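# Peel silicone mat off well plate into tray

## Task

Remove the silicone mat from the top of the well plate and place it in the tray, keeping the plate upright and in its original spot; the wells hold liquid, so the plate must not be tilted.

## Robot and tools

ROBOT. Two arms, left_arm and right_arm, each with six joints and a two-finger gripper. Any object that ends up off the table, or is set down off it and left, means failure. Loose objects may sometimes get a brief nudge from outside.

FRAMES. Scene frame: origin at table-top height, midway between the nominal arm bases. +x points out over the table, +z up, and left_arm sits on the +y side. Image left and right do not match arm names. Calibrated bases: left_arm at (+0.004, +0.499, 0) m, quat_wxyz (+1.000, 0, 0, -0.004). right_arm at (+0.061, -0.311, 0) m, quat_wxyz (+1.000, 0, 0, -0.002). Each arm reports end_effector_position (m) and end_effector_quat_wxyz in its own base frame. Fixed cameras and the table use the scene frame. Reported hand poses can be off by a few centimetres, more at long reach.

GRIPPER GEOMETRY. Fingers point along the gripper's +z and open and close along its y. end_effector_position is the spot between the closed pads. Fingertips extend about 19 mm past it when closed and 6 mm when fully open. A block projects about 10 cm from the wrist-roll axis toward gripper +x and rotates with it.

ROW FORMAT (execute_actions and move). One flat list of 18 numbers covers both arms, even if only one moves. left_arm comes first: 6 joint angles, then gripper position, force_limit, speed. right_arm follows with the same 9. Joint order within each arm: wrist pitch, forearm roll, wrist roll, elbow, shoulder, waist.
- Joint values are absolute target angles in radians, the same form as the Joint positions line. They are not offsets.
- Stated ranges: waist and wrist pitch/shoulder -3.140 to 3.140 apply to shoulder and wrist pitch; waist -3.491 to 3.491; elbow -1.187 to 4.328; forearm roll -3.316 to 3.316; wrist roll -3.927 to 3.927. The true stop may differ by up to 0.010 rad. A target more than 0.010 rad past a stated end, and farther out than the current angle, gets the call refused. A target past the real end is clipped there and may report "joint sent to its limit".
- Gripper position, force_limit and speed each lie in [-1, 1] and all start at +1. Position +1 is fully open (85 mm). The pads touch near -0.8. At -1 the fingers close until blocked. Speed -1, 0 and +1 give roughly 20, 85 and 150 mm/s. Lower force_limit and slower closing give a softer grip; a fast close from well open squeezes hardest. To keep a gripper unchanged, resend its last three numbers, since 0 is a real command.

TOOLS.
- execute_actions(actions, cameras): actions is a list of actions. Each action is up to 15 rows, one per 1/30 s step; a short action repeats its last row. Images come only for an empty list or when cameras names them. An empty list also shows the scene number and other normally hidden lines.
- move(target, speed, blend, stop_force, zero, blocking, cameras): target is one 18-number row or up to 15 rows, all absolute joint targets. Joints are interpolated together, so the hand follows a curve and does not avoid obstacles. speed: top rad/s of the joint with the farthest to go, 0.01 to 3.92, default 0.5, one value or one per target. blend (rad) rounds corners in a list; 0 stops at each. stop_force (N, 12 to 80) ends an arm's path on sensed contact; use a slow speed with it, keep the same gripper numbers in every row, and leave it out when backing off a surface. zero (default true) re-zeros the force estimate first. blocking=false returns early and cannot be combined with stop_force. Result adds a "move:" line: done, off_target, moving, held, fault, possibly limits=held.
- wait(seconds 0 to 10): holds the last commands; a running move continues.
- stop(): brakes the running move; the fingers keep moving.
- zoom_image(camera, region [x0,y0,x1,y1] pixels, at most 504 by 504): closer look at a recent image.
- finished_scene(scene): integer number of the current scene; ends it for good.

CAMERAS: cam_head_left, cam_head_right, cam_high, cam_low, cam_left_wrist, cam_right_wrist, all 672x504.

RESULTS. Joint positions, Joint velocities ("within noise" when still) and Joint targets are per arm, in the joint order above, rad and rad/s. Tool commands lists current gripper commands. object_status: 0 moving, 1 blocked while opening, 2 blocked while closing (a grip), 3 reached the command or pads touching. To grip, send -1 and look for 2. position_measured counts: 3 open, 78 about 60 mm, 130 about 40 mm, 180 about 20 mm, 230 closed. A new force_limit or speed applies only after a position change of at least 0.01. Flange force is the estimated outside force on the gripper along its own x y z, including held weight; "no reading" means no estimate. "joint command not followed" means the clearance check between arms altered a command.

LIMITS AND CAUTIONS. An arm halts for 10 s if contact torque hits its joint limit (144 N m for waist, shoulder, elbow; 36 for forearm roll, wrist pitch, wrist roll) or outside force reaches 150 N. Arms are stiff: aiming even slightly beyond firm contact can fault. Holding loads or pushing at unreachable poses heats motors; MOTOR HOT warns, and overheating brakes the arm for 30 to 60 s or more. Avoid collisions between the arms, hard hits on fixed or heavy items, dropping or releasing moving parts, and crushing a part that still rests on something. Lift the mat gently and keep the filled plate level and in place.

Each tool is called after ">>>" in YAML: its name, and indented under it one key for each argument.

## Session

>>> execute_actions:
  actions: []

>>> zoom_image:
  camera: "cam_head_right"
  region: [280, 280, 420, 400]

Scene clock: 0.00 s.
left_arm: end_effector_position=(+0.6318, -0.2383, +0.3003) position_measured=3 object_status=3 end_effector_quat_wxyz=(-0.093, -0.543, +0.821, -0.148) | right_arm: end_effector_position=(+0.3431, +0.3387, +0.3078) position_measured=3 object_status=3 end_effector_quat_wxyz=(-0.158, -0.467, +0.861, -0.125)
Joint names: [wrist pitch, forearm roll, wrist roll, elbow, shoulder, waist]
Joint positions: left_arm=[-1.572 0.351 1.186 0.53 0.514 -0.014] | right_arm=[-2.034 0.039 -0.071 0.446 0.388 1.075]
Joint velocities: within noise
Flange force (N): no reading
Joint targets: left_arm=[-1.572 0.351 1.186 0.530 0.514 -0.014] | right_arm=[-2.034 0.039 -0.071 0.446 0.388 1.075]
Tool commands: left_gripper/position=+1.0 left_gripper/force_limit=+1.0 left_gripper/speed=+1.0 right_gripper/position=+1.0 right_gripper/force_limit=+1.0 right_gripper/speed=+1.0

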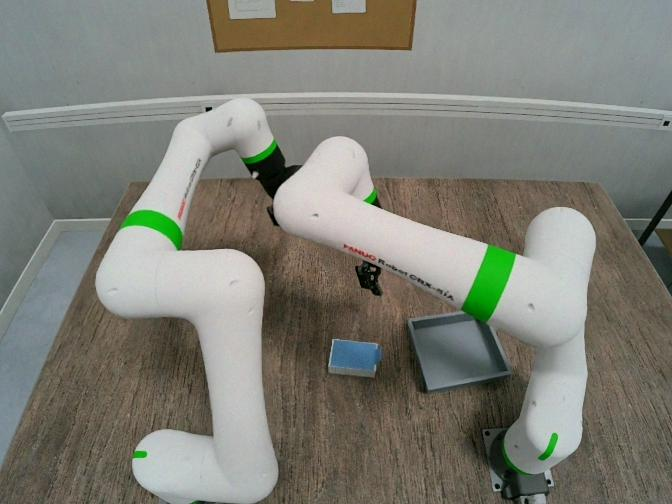

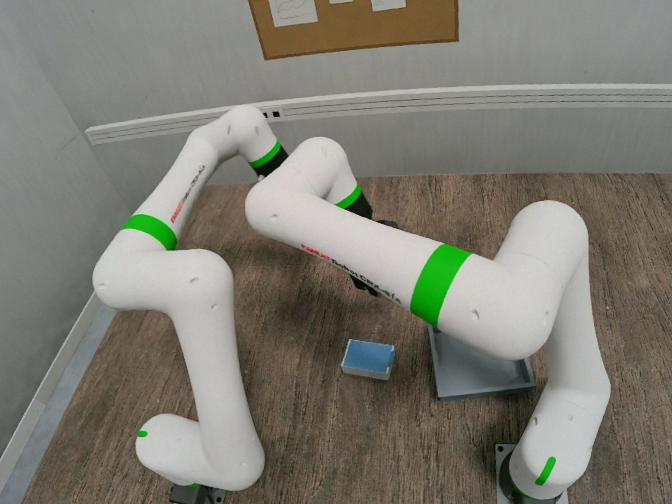

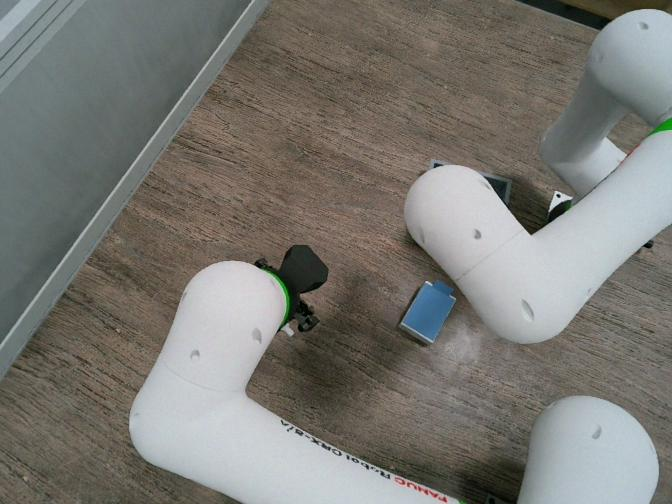

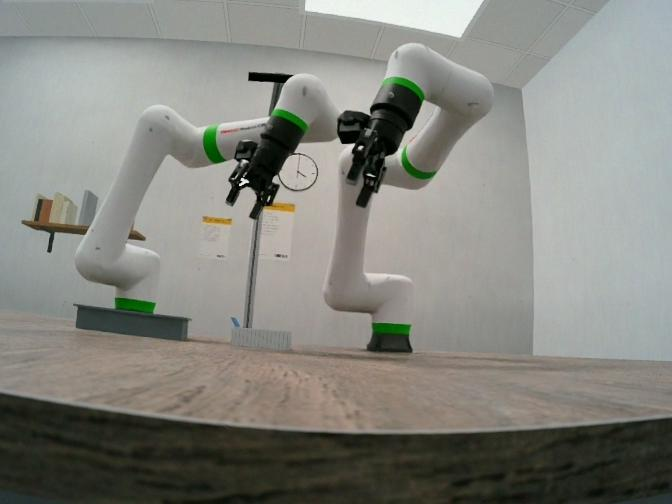

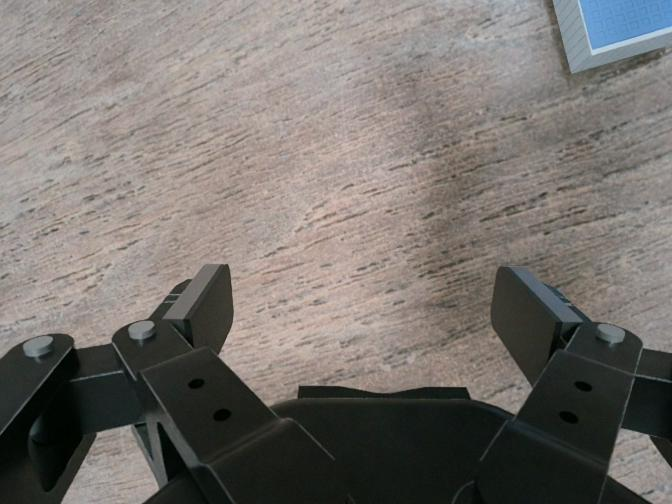

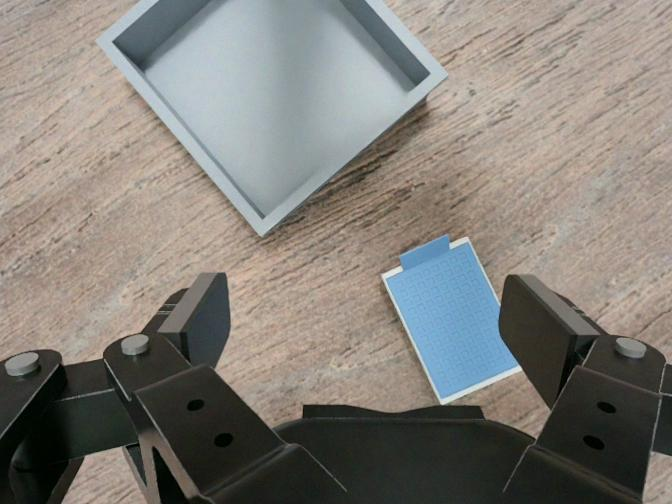

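Scaled by 3.600 from the camera's 672x504 image, which has a finer 960x720 frame.

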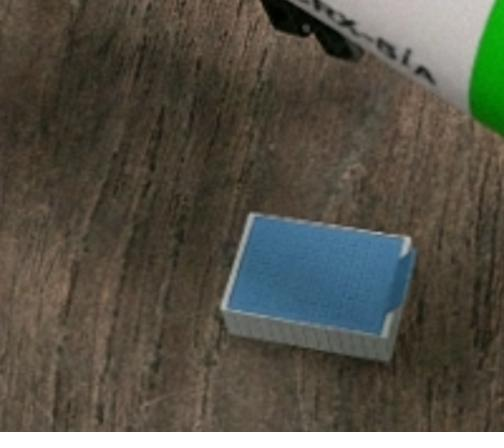

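>>> move:
  target:
    - [-1.572,0.351,1.186,0.53,0.414,0.3,1,1,1,-1.62,0,-1.2535,-0.0958,-0.145,1.2535,1,1,1]
    - [1.152,-1.908,-2.251,-0.5053,0.0,0.1,1,1,1,-1.62,0,-1.2535,-0.0958,-0.145,1.2535,1,1,1]
  speed: [0.8,1.3]
  blend: [0.1,0]
  cameras: ["cam_right_wrist","cam_low","cam_high"]

>>> zoom_image:
  camera: "cam_right_wrist"
  region: [300, 100, 672, 400]

>>> zoom_image:
  camera: "cam_low"
  region: [210, 270, 330, 370]

Scene clock: 4.97 s.
left_arm: end_effector_position=(+0.4030, -0.1870, +0.1354) position_measured=3 object_status=3 end_effector_quat_wxyz=(+0.232, +0.614, -0.594, +0.464) | right_arm: end_effector_position=(+0.2390, +0.3112, +0.2995) position_measured=3 object_status=3 end_effector_quat_wxyz=(+0.000, +0.000, +1.000, +0.000)
Joint names: [wrist pitch, forearm roll, wrist roll, elbow, shoulder, waist]
Joint positions: left_arm=[1.152 -1.908 -2.251 -0.505 0 0.1] | right_arm=[-1.62 0 -1.254 -0.096 -0.145 1.254]
Flange force (N): left_arm=[-3.2 -6.3 4.3] | right_arm=[2.9 -2.4 3.0]
Joint targets: left_arm=[1.152 -1.908 -2.251 -0.505 0.000 0.100] | right_arm=[-1.620 0.000 -1.254 -0.096 -0.145 1.253]
move: done
Images, in order (width x height): cam_high 672x504, cam_low 672x504, cam_right_wrist 672x504.

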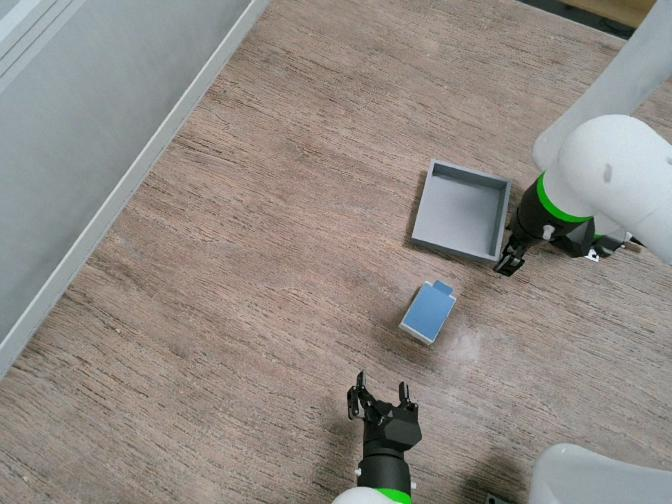

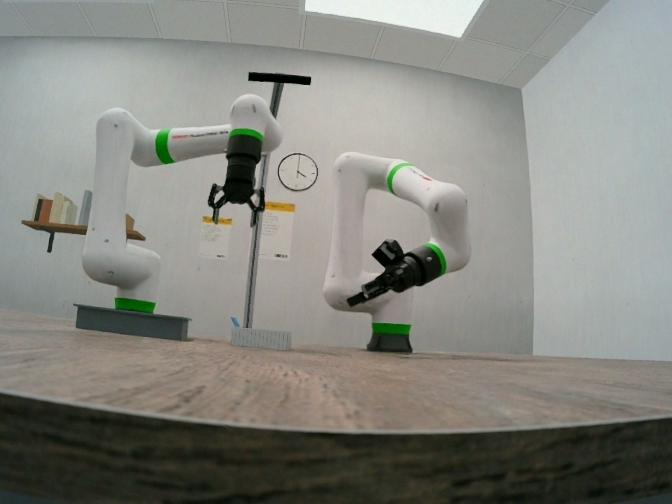

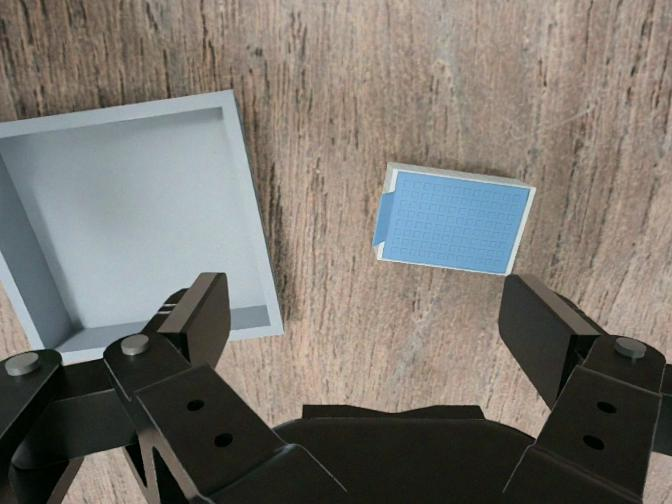

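Scaled by 1.355 from the camera's 672x504 image, which has a finer 960x720 frame.

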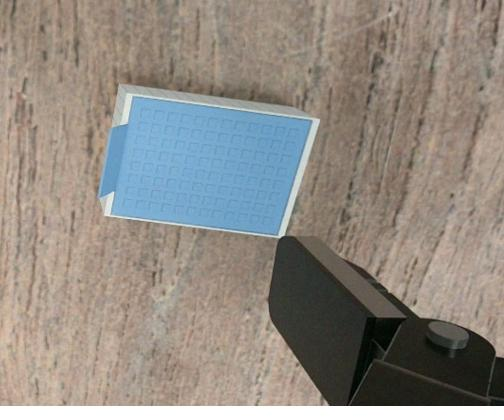

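Scaled by 4.200 from the camera's 672x504 image, which has a finer 960x720 frame.

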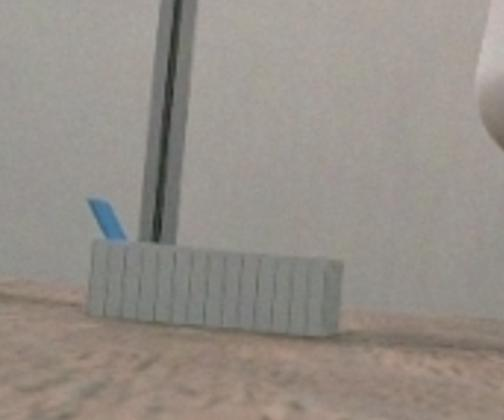

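>>> move:
  target:
    - [1.2017,-1.9569,-2.2161,-0.3651,0.1,-0.166,-1,-0.5,0,-1.1486,0,-1.3181,-0.3348,0.0874,1.1871,0,0,-1]
    - [1.2017,-1.9569,-2.2161,-0.3651,0.3651,-0.166,-1,-0.5,0,-1.1486,0,-1.3181,-0.3348,0.0874,1.1871,0,0,-1]
  speed: [0.6,0.3]
  cameras: ["cam_right_wrist","cam_low","cam_left_wrist"]

>>> zoom_image:
  camera: "cam_low"
  region: [190, 250, 370, 370]

Scene clock: 8.97 s.
left_arm: end_effector_position=(+0.3552, -0.2835, +0.0345) position_measured=232 object_status=3 end_effector_quat_wxyz=(-0.374, -0.573, +0.650, -0.330) | right_arm: end_effector_position=(+0.2808, +0.3482, +0.1049) position_measured=129 object_status=0 end_effector_quat_wxyz=(+0.000, +0.065, +0.998, +0.000)
Joint names: [wrist pitch, forearm roll, wrist roll, elbow, shoulder, waist]
Joint positions: left_arm=[1.202 -1.957 -2.216 -0.365 0.365 -0.166] | right_arm=[-1.149 0 -1.318 -0.335 0.087 1.187]
Flange force (N): left_arm=[-4.8 -7.7 4.6] | right_arm=[2.2 -2.0 1.9]
Joint targets: left_arm=[1.202 -1.957 -2.216 -0.365 0.365 -0.166] | right_arm=[-1.149 0.000 -1.318 -0.335 0.087 1.187]
move: done
Images, in order (width x height): cam_low 672x504, cam_left_wrist 672x504, cam_right_wrist 672x504.

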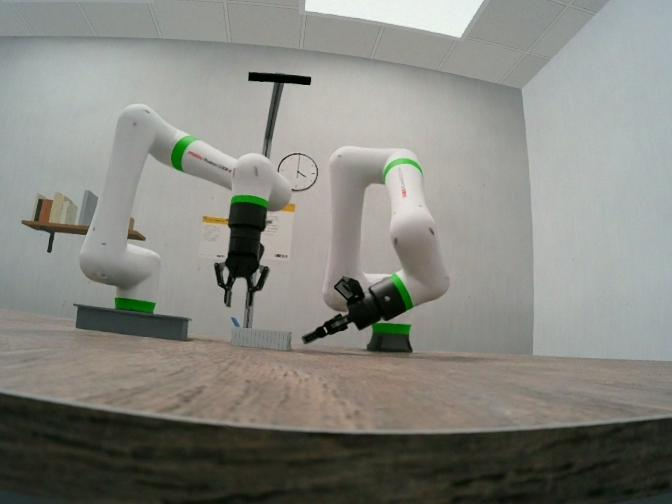

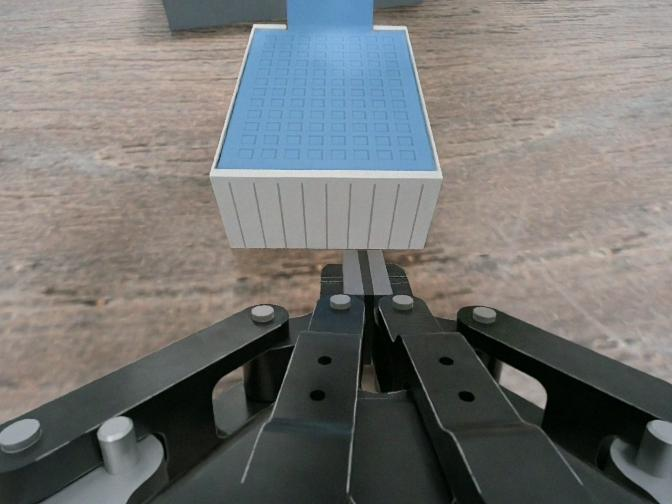

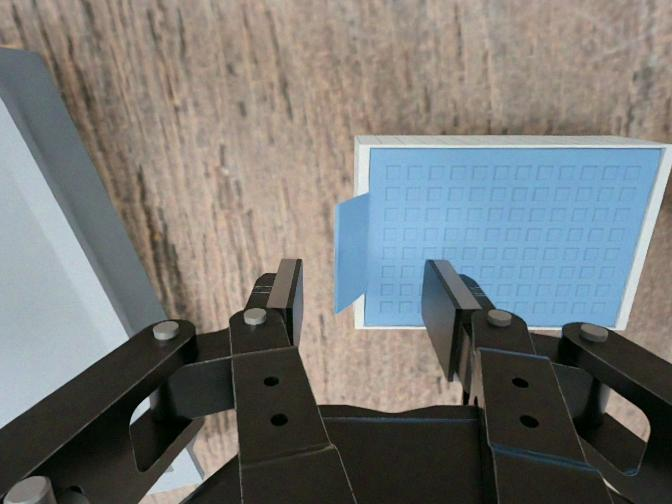

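Scaled by 2.800 from the camera's 672x504 image, which has a finer 960x720 frame.

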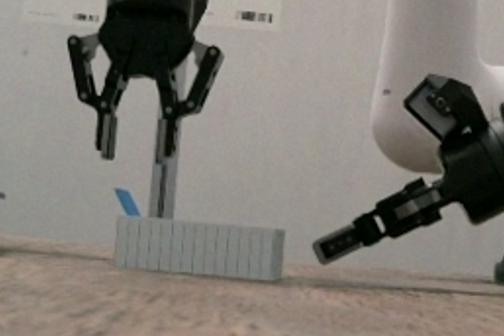

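>>> move:
  target: [1.1702,-1.9293,-2.1907,-0.3382,0.3799,-0.2205,-1,-0.5,0,-1.0484,0,-1.3157,-0.3955,0.1269,1.1847,0,0,-1]
  speed: 0.08
  cameras: ["cam_right_wrist","cam_low","cam_left_wrist"]

>>> zoom_image:
  camera: "cam_low"
  region: [190, 250, 370, 370]

Scene clock: 11.03 s.
left_arm: end_effector_position=(+0.3620, -0.3104, +0.0350) position_measured=232 object_status=3 end_effector_quat_wxyz=(-0.375, -0.572, +0.650, -0.331) | right_arm: end_effector_position=(+0.2803, +0.3443, +0.0648) position_measured=129 object_status=3 end_effector_quat_wxyz=(+0.000, +0.065, +0.998, +0.000)
Joint names: [wrist pitch, forearm roll, wrist roll, elbow, shoulder, waist]
Joint positions: left_arm=[1.17 -1.929 -2.191 -0.338 0.38 -0.22] | right_arm=[-1.048 0 -1.316 -0.395 0.127 1.185]
Flange force (N): left_arm=[-4.6 -7.8 4.7] | right_arm=[2.0 -2.6 1.3]
Joint targets: left_arm=[1.170 -1.929 -2.191 -0.338 0.380 -0.221] | right_arm=[-1.048 0.000 -1.316 -0.396 0.127 1.185]
move: done
Images, in order (width x height): cam_low 672x504, cam_left_wrist 672x504, cam_right_wrist 672x504.

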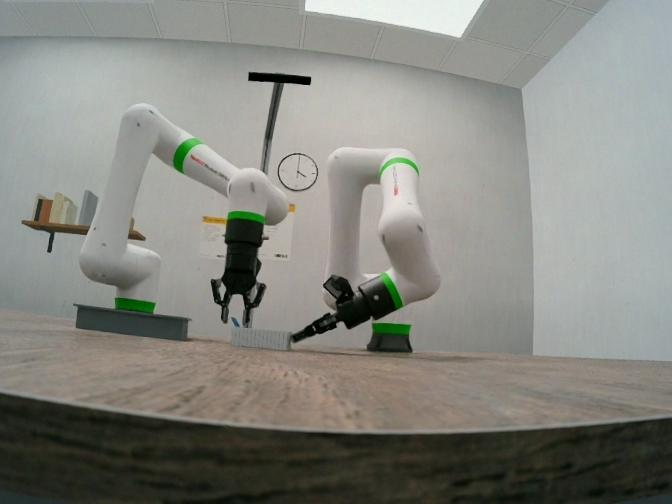

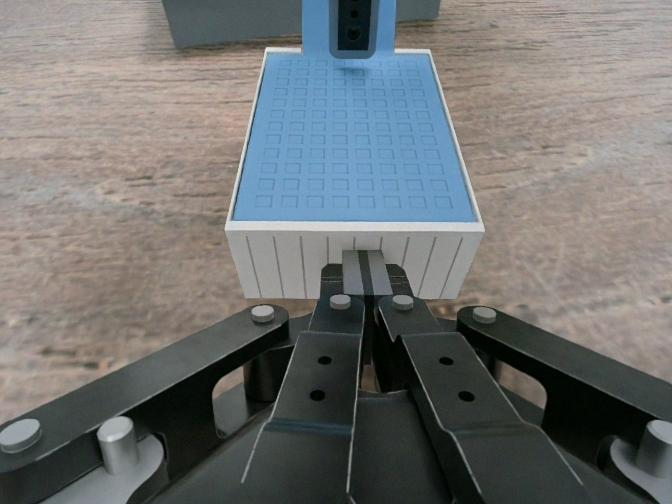

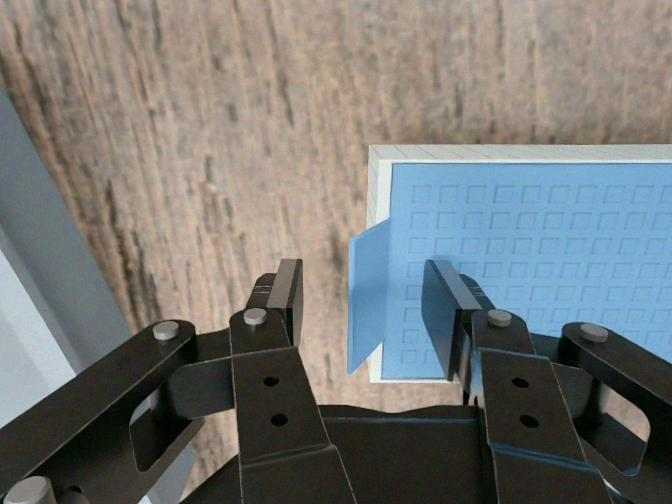

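Scaled by 2.800 from the camera's 672x504 image, which has a finer 960x720 frame.

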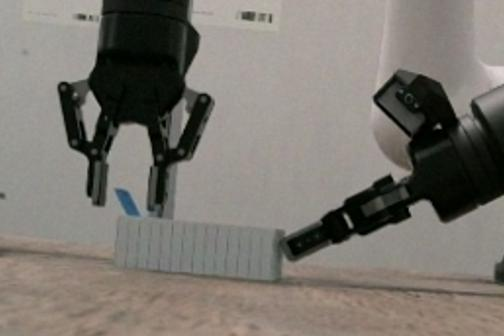

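>>> move:
  target:
    - [1.1702,-1.9293,-2.1907,-0.3382,0.3799,-0.2205,-1,-0.5,0,-1.0484,0,-1.3157,-0.3955,0.1269,1.1847,-1,-0.5,-1]
    - [1.1702,-1.9293,-2.1907,-0.3382,0.3799,-0.2205,-1,-0.5,0,-1.1056,0,-1.34,-0.2669,0.1983,1.209,-1,-0.5,-1]
  speed: 0.06
  cameras: ["cam_low","cam_left_wrist"]

>>> zoom_image:
  camera: "cam_low"
  region: [190, 250, 370, 370]

Scene clock: 16.23 s.
left_arm: end_effector_position=(+0.3620, -0.3104, +0.0350) position_measured=232 object_status=3 end_effector_quat_wxyz=(-0.375, -0.572, +0.650, -0.331) | right_arm: end_effector_position=(+0.2862, +0.3889, +0.0817) position_measured=226 object_status=2 end_effector_quat_wxyz=(+0.000, +0.065, +0.998, +0.000)
Joint names: [wrist pitch, forearm roll, wrist roll, elbow, shoulder, waist]
Joint positions: left_arm=[1.17 -1.929 -2.191 -0.338 0.38 -0.221] | right_arm=[-1.106 0 -1.34 -0.267 0.198 1.209]
Flange force (N): left_arm=[-5.6 -7.3 2.3] | right_arm=[2.0 -5.1 2.9]
Joint targets: left_arm=[1.170 -1.929 -2.191 -0.338 0.380 -0.221] | right_arm=[-1.106 0.000 -1.340 -0.267 0.198 1.209]
move: done
Images, in order (width x height): cam_low 672x504, cam_left_wrist 672x504.

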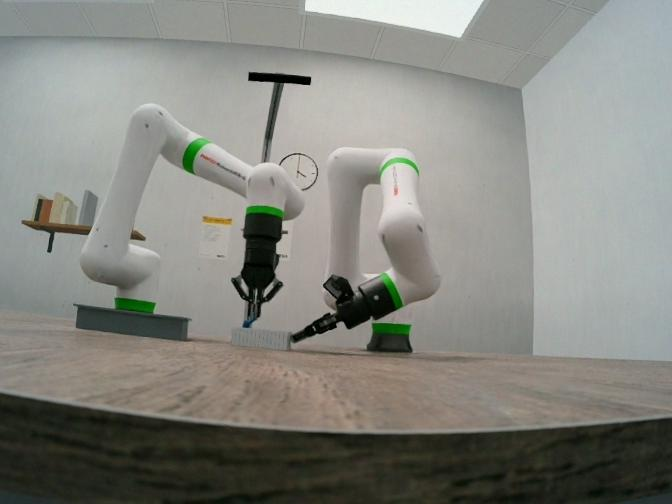

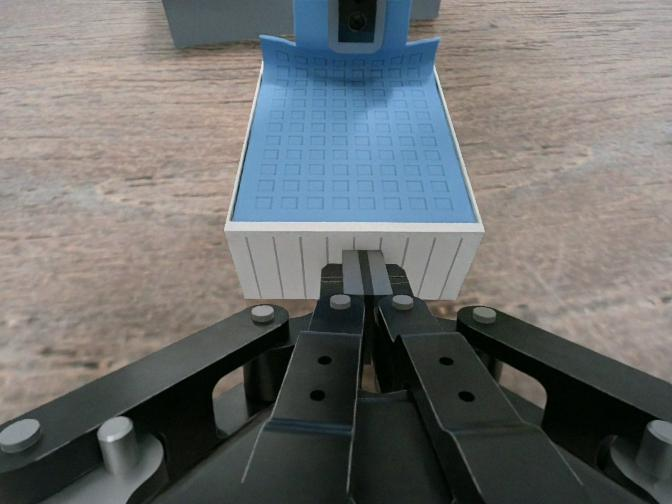

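Scaled by 2.800 from the camera's 672x504 image, which has a finer 960x720 frame.

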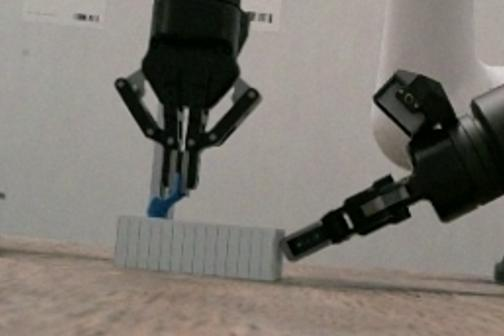

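Excellent; plate hasn't moved. Continue.

>>> move:
  target:
    - [1.1702,-1.9293,-2.1907,-0.3382,0.3799,-0.2205,-1,-0.5,0,-1.1511,0,-1.3583,-0.1503,0.2694,1.2273,-1,-0.5,-1]
    - [1.1702,-1.9293,-2.1907,-0.3382,0.3799,-0.2205,-1,-0.5,0,-1.2156,0,-1.3684,-0.0534,0.3018,1.2374,-1,-0.5,-1]
    - [1.1702,-1.9293,-2.1907,-0.3382,0.3799,-0.2205,-1,-0.5,0,-1.3176,0,-1.3756,0.0625,0.3157,1.2446,-1,-0.5,-1]
  speed: 0.06
  blend: [0.015,0.015,0]
  cameras: ["cam_low","cam_left_wrist"]

>>> zoom_image:
  camera: "cam_low"
  region: [190, 250, 370, 370]

Scene clock: 22.20 s.
left_arm: end_effector_position=(+0.3620, -0.3104, +0.0350) position_measured=232 object_status=3 end_effector_quat_wxyz=(-0.375, -0.572, +0.650, -0.331) | right_arm: end_effector_position=(+0.2973, +0.4733, +0.1546) position_measured=226 object_status=2 end_effector_quat_wxyz=(+0.000, +0.065, +0.998, +0.000)
Joint names: [wrist pitch, forearm roll, wrist roll, elbow, shoulder, waist]
Joint positions: left_arm=[1.17 -1.929 -2.191 -0.338 0.38 -0.22] | right_arm=[-1.318 0 -1.376 0.062 0.316 1.245]
Flange force (N): left_arm=[-5.1 -7.8 4.1] | right_arm=[1.6 -3.6 3.9]
Joint targets: left_arm=[1.170 -1.929 -2.191 -0.338 0.380 -0.221] | right_arm=[-1.318 0.000 -1.376 0.062 0.316 1.245]
move: done
Images, in order (width x height): cam_low 672x504, cam_left_wrist 672x504.

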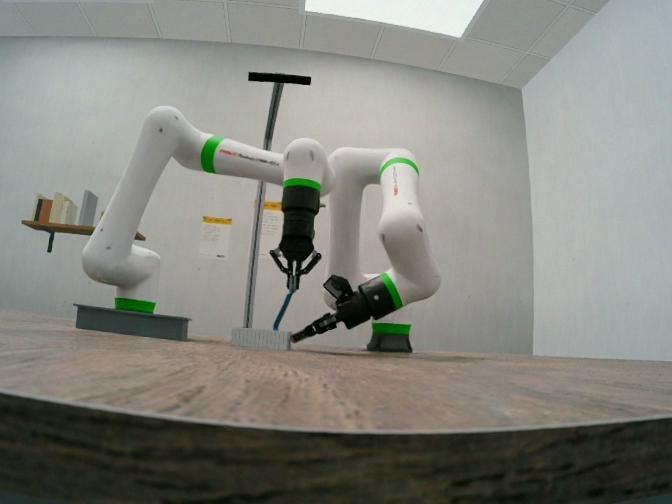

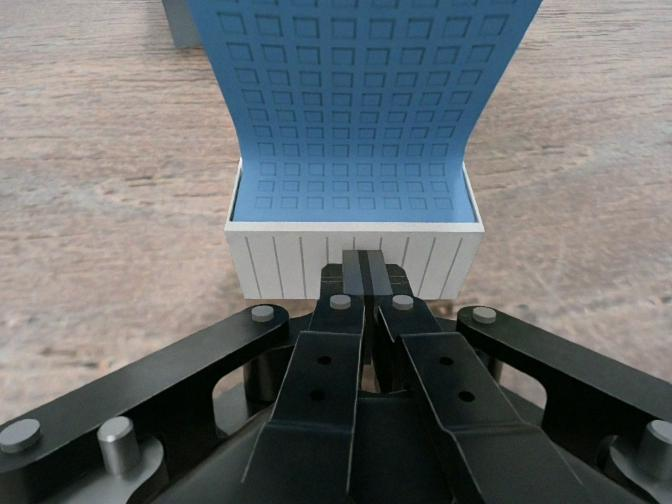

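Scaled by 2.800 from the camera's 672x504 image, which has a finer 960x720 frame.

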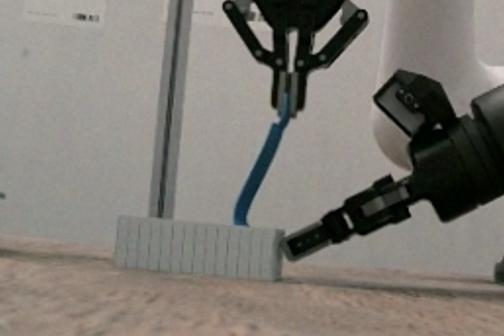

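>>> move:
  target:
    - [1.1702,-1.9293,-2.1907,-0.3382,0.3799,-0.2205,-1,-0.5,0,-1.4231,0,-1.3906,0.2547,0.4024,1.2596,-1,-0.5,-1]
    - [1.1702,-1.9293,-2.1907,-0.3382,0.3799,-0.2205,-1,-0.5,0,-1.6849,0,-1.3906,0.5115,0.3974,1.2596,-1,-0.5,-1]
    - [1.2017,-1.9569,-2.2161,-0.3651,0.3651,-0.166,-1,-0.5,0,-1.6522,0,-0.8021,-0.2158,-0.2972,0.9321,-1,-0.5,-1]
    - [1.2017,-1.9569,-2.2161,-0.3651,0.3651,-0.166,-1,-0.5,0,-1.3156,0,-0.8021,-0.5208,-0.2656,0.9321,-1,-0.5,-1]
  speed: [0.08,0.3,0.5,0.3]
  blend: [0.03,0.05,0.1,0]
  cameras: ["cam_right_wrist","cam_low","cam_high"]

Scene clock: 29.13 s.
left_arm: end_effector_position=(+0.3552, -0.2835, +0.0345) position_measured=232 object_status=3 end_effector_quat_wxyz=(-0.374, -0.573, +0.650, -0.330) | right_arm: end_effector_position=(+0.2883, +0.1702, +0.1597) position_measured=226 object_status=2 end_effector_quat_wxyz=(+0.000, -0.065, +0.998, +0.000)
Joint names: [wrist pitch, forearm roll, wrist roll, elbow, shoulder, waist]
Joint positions: left_arm=[1.202 -1.957 -2.216 -0.365 0.365 -0.166] | right_arm=[-1.316 0 -0.802 -0.521 -0.266 0.932]
Flange force (N): left_arm=[-4.4 -7.2 4.3] | right_arm=[4.3 -1.0 2.6]
Joint targets: left_arm=[1.202 -1.957 -2.216 -0.365 0.365 -0.166] | right_arm=[-1.316 0.000 -0.802 -0.521 -0.266 0.932]
move: done
Images, in order (width x height): cam_high 672x504, cam_low 672x504, cam_right_wrist 672x504.

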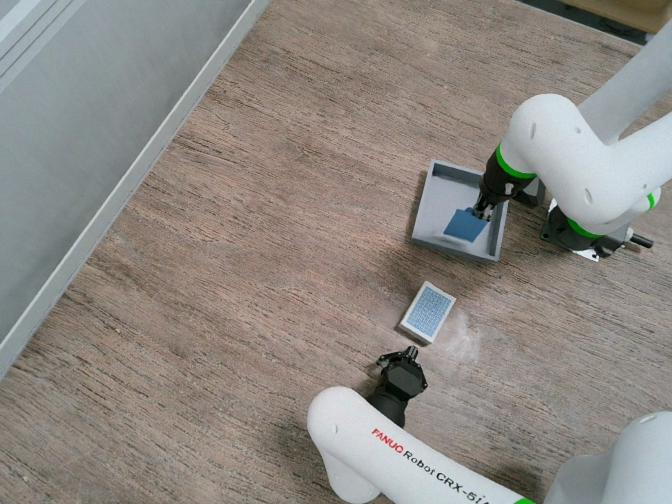

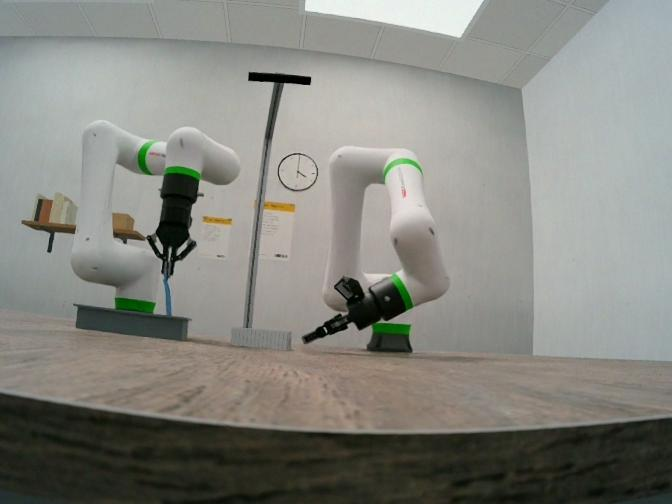

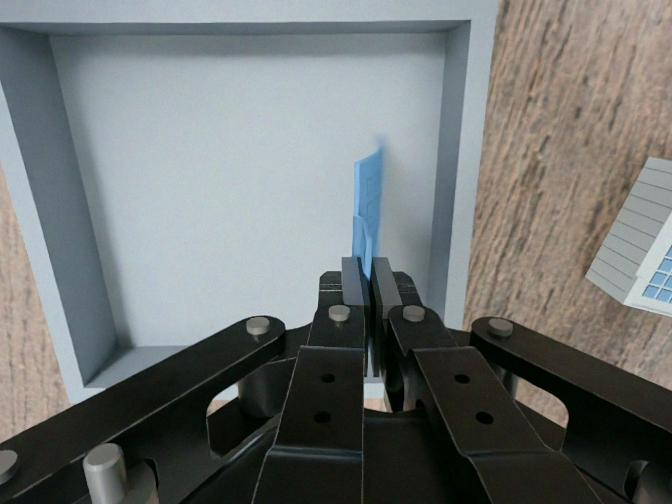

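>>> move:
  target:
    - [1.2017,-1.9569,-2.2161,-0.3651,0.3651,-0.166,-1,-0.5,0,-1.1644,0,-0.6905,-0.6592,-0.2528,0.8205,-1,-0.5,-1]
    - [1.2017,-1.9569,-2.2161,-0.3651,0.3651,-0.166,-1,-0.5,0,-1.0373,0,-0.5979,-0.7985,-0.265,0.7279,-1,-0.5,-1]
    - [1.2017,-1.9569,-2.2161,-0.3651,0.3651,-0.166,-1,-0.5,0,-1.0373,0,-0.5979,-0.7985,-0.265,0.7279,0.1,-0.5,-0.8]
    - [1.2017,-1.9569,-2.2161,-0.3651,0.3651,-0.166,-1,-0.5,0,-1.3373,0,-0.5979,-0.5985,-0.365,0.7279,0.1,-0.5,-0.8]
  speed: 0.25
  blend: [0.05,0,0,0]
  cameras: ["cam_right_wrist","cam_high","cam_head_right"]

Scene clock: 33.97 s.
left_arm: end_effector_position=(+0.3552, -0.2835, +0.0345) position_measured=232 object_status=3 end_effector_quat_wxyz=(-0.374, -0.573, +0.650, -0.330) | right_arm: end_effector_position=(+0.2895, +0.0839, +0.1561) position_measured=117 object_status=3 end_effector_quat_wxyz=(+0.000, -0.065, +0.998, +0.000)
Joint names: [wrist pitch, forearm roll, wrist roll, elbow, shoulder, waist]
Joint positions: left_arm=[1.202 -1.957 -2.216 -0.365 0.365 -0.166] | right_arm=[-1.337 0 -0.598 -0.599 -0.365 0.728]
Flange force (N): left_arm=[-5.3 -7.8 4.3] | right_arm=[5.0 0.0 1.9]
Joint targets: left_arm=[1.202 -1.957 -2.216 -0.365 0.365 -0.166] | right_arm=[-1.337 0.000 -0.598 -0.599 -0.365 0.728]
move: done
Images, in order (width x height): cam_head_right 672x504, cam_high 672x504, cam_right_wrist 672x504.

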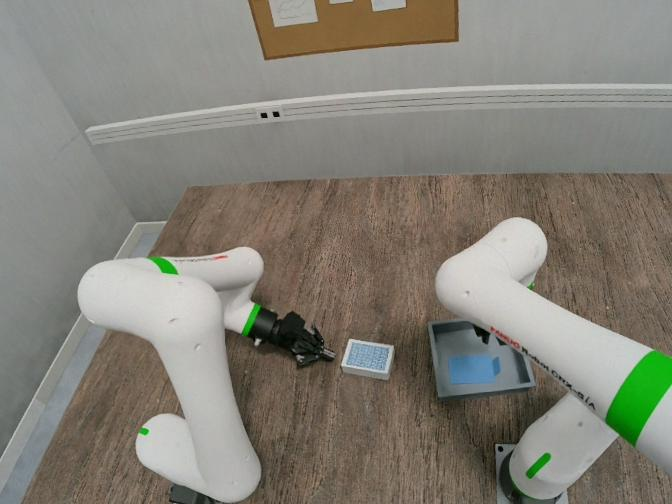

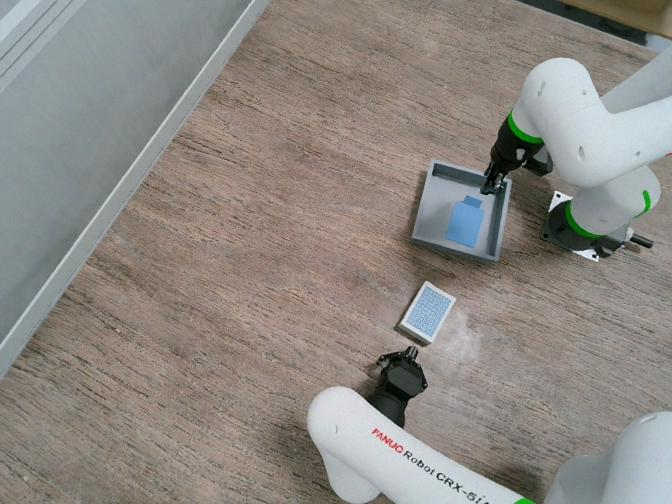

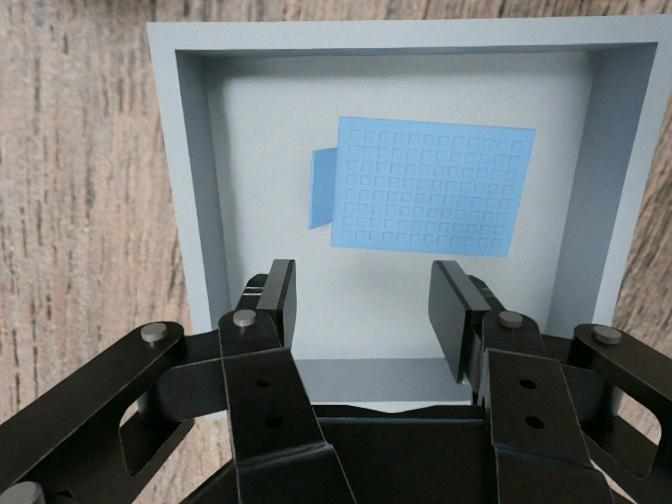

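>>> finished_scene:
  scene: 2

The scene is finished: the task was done.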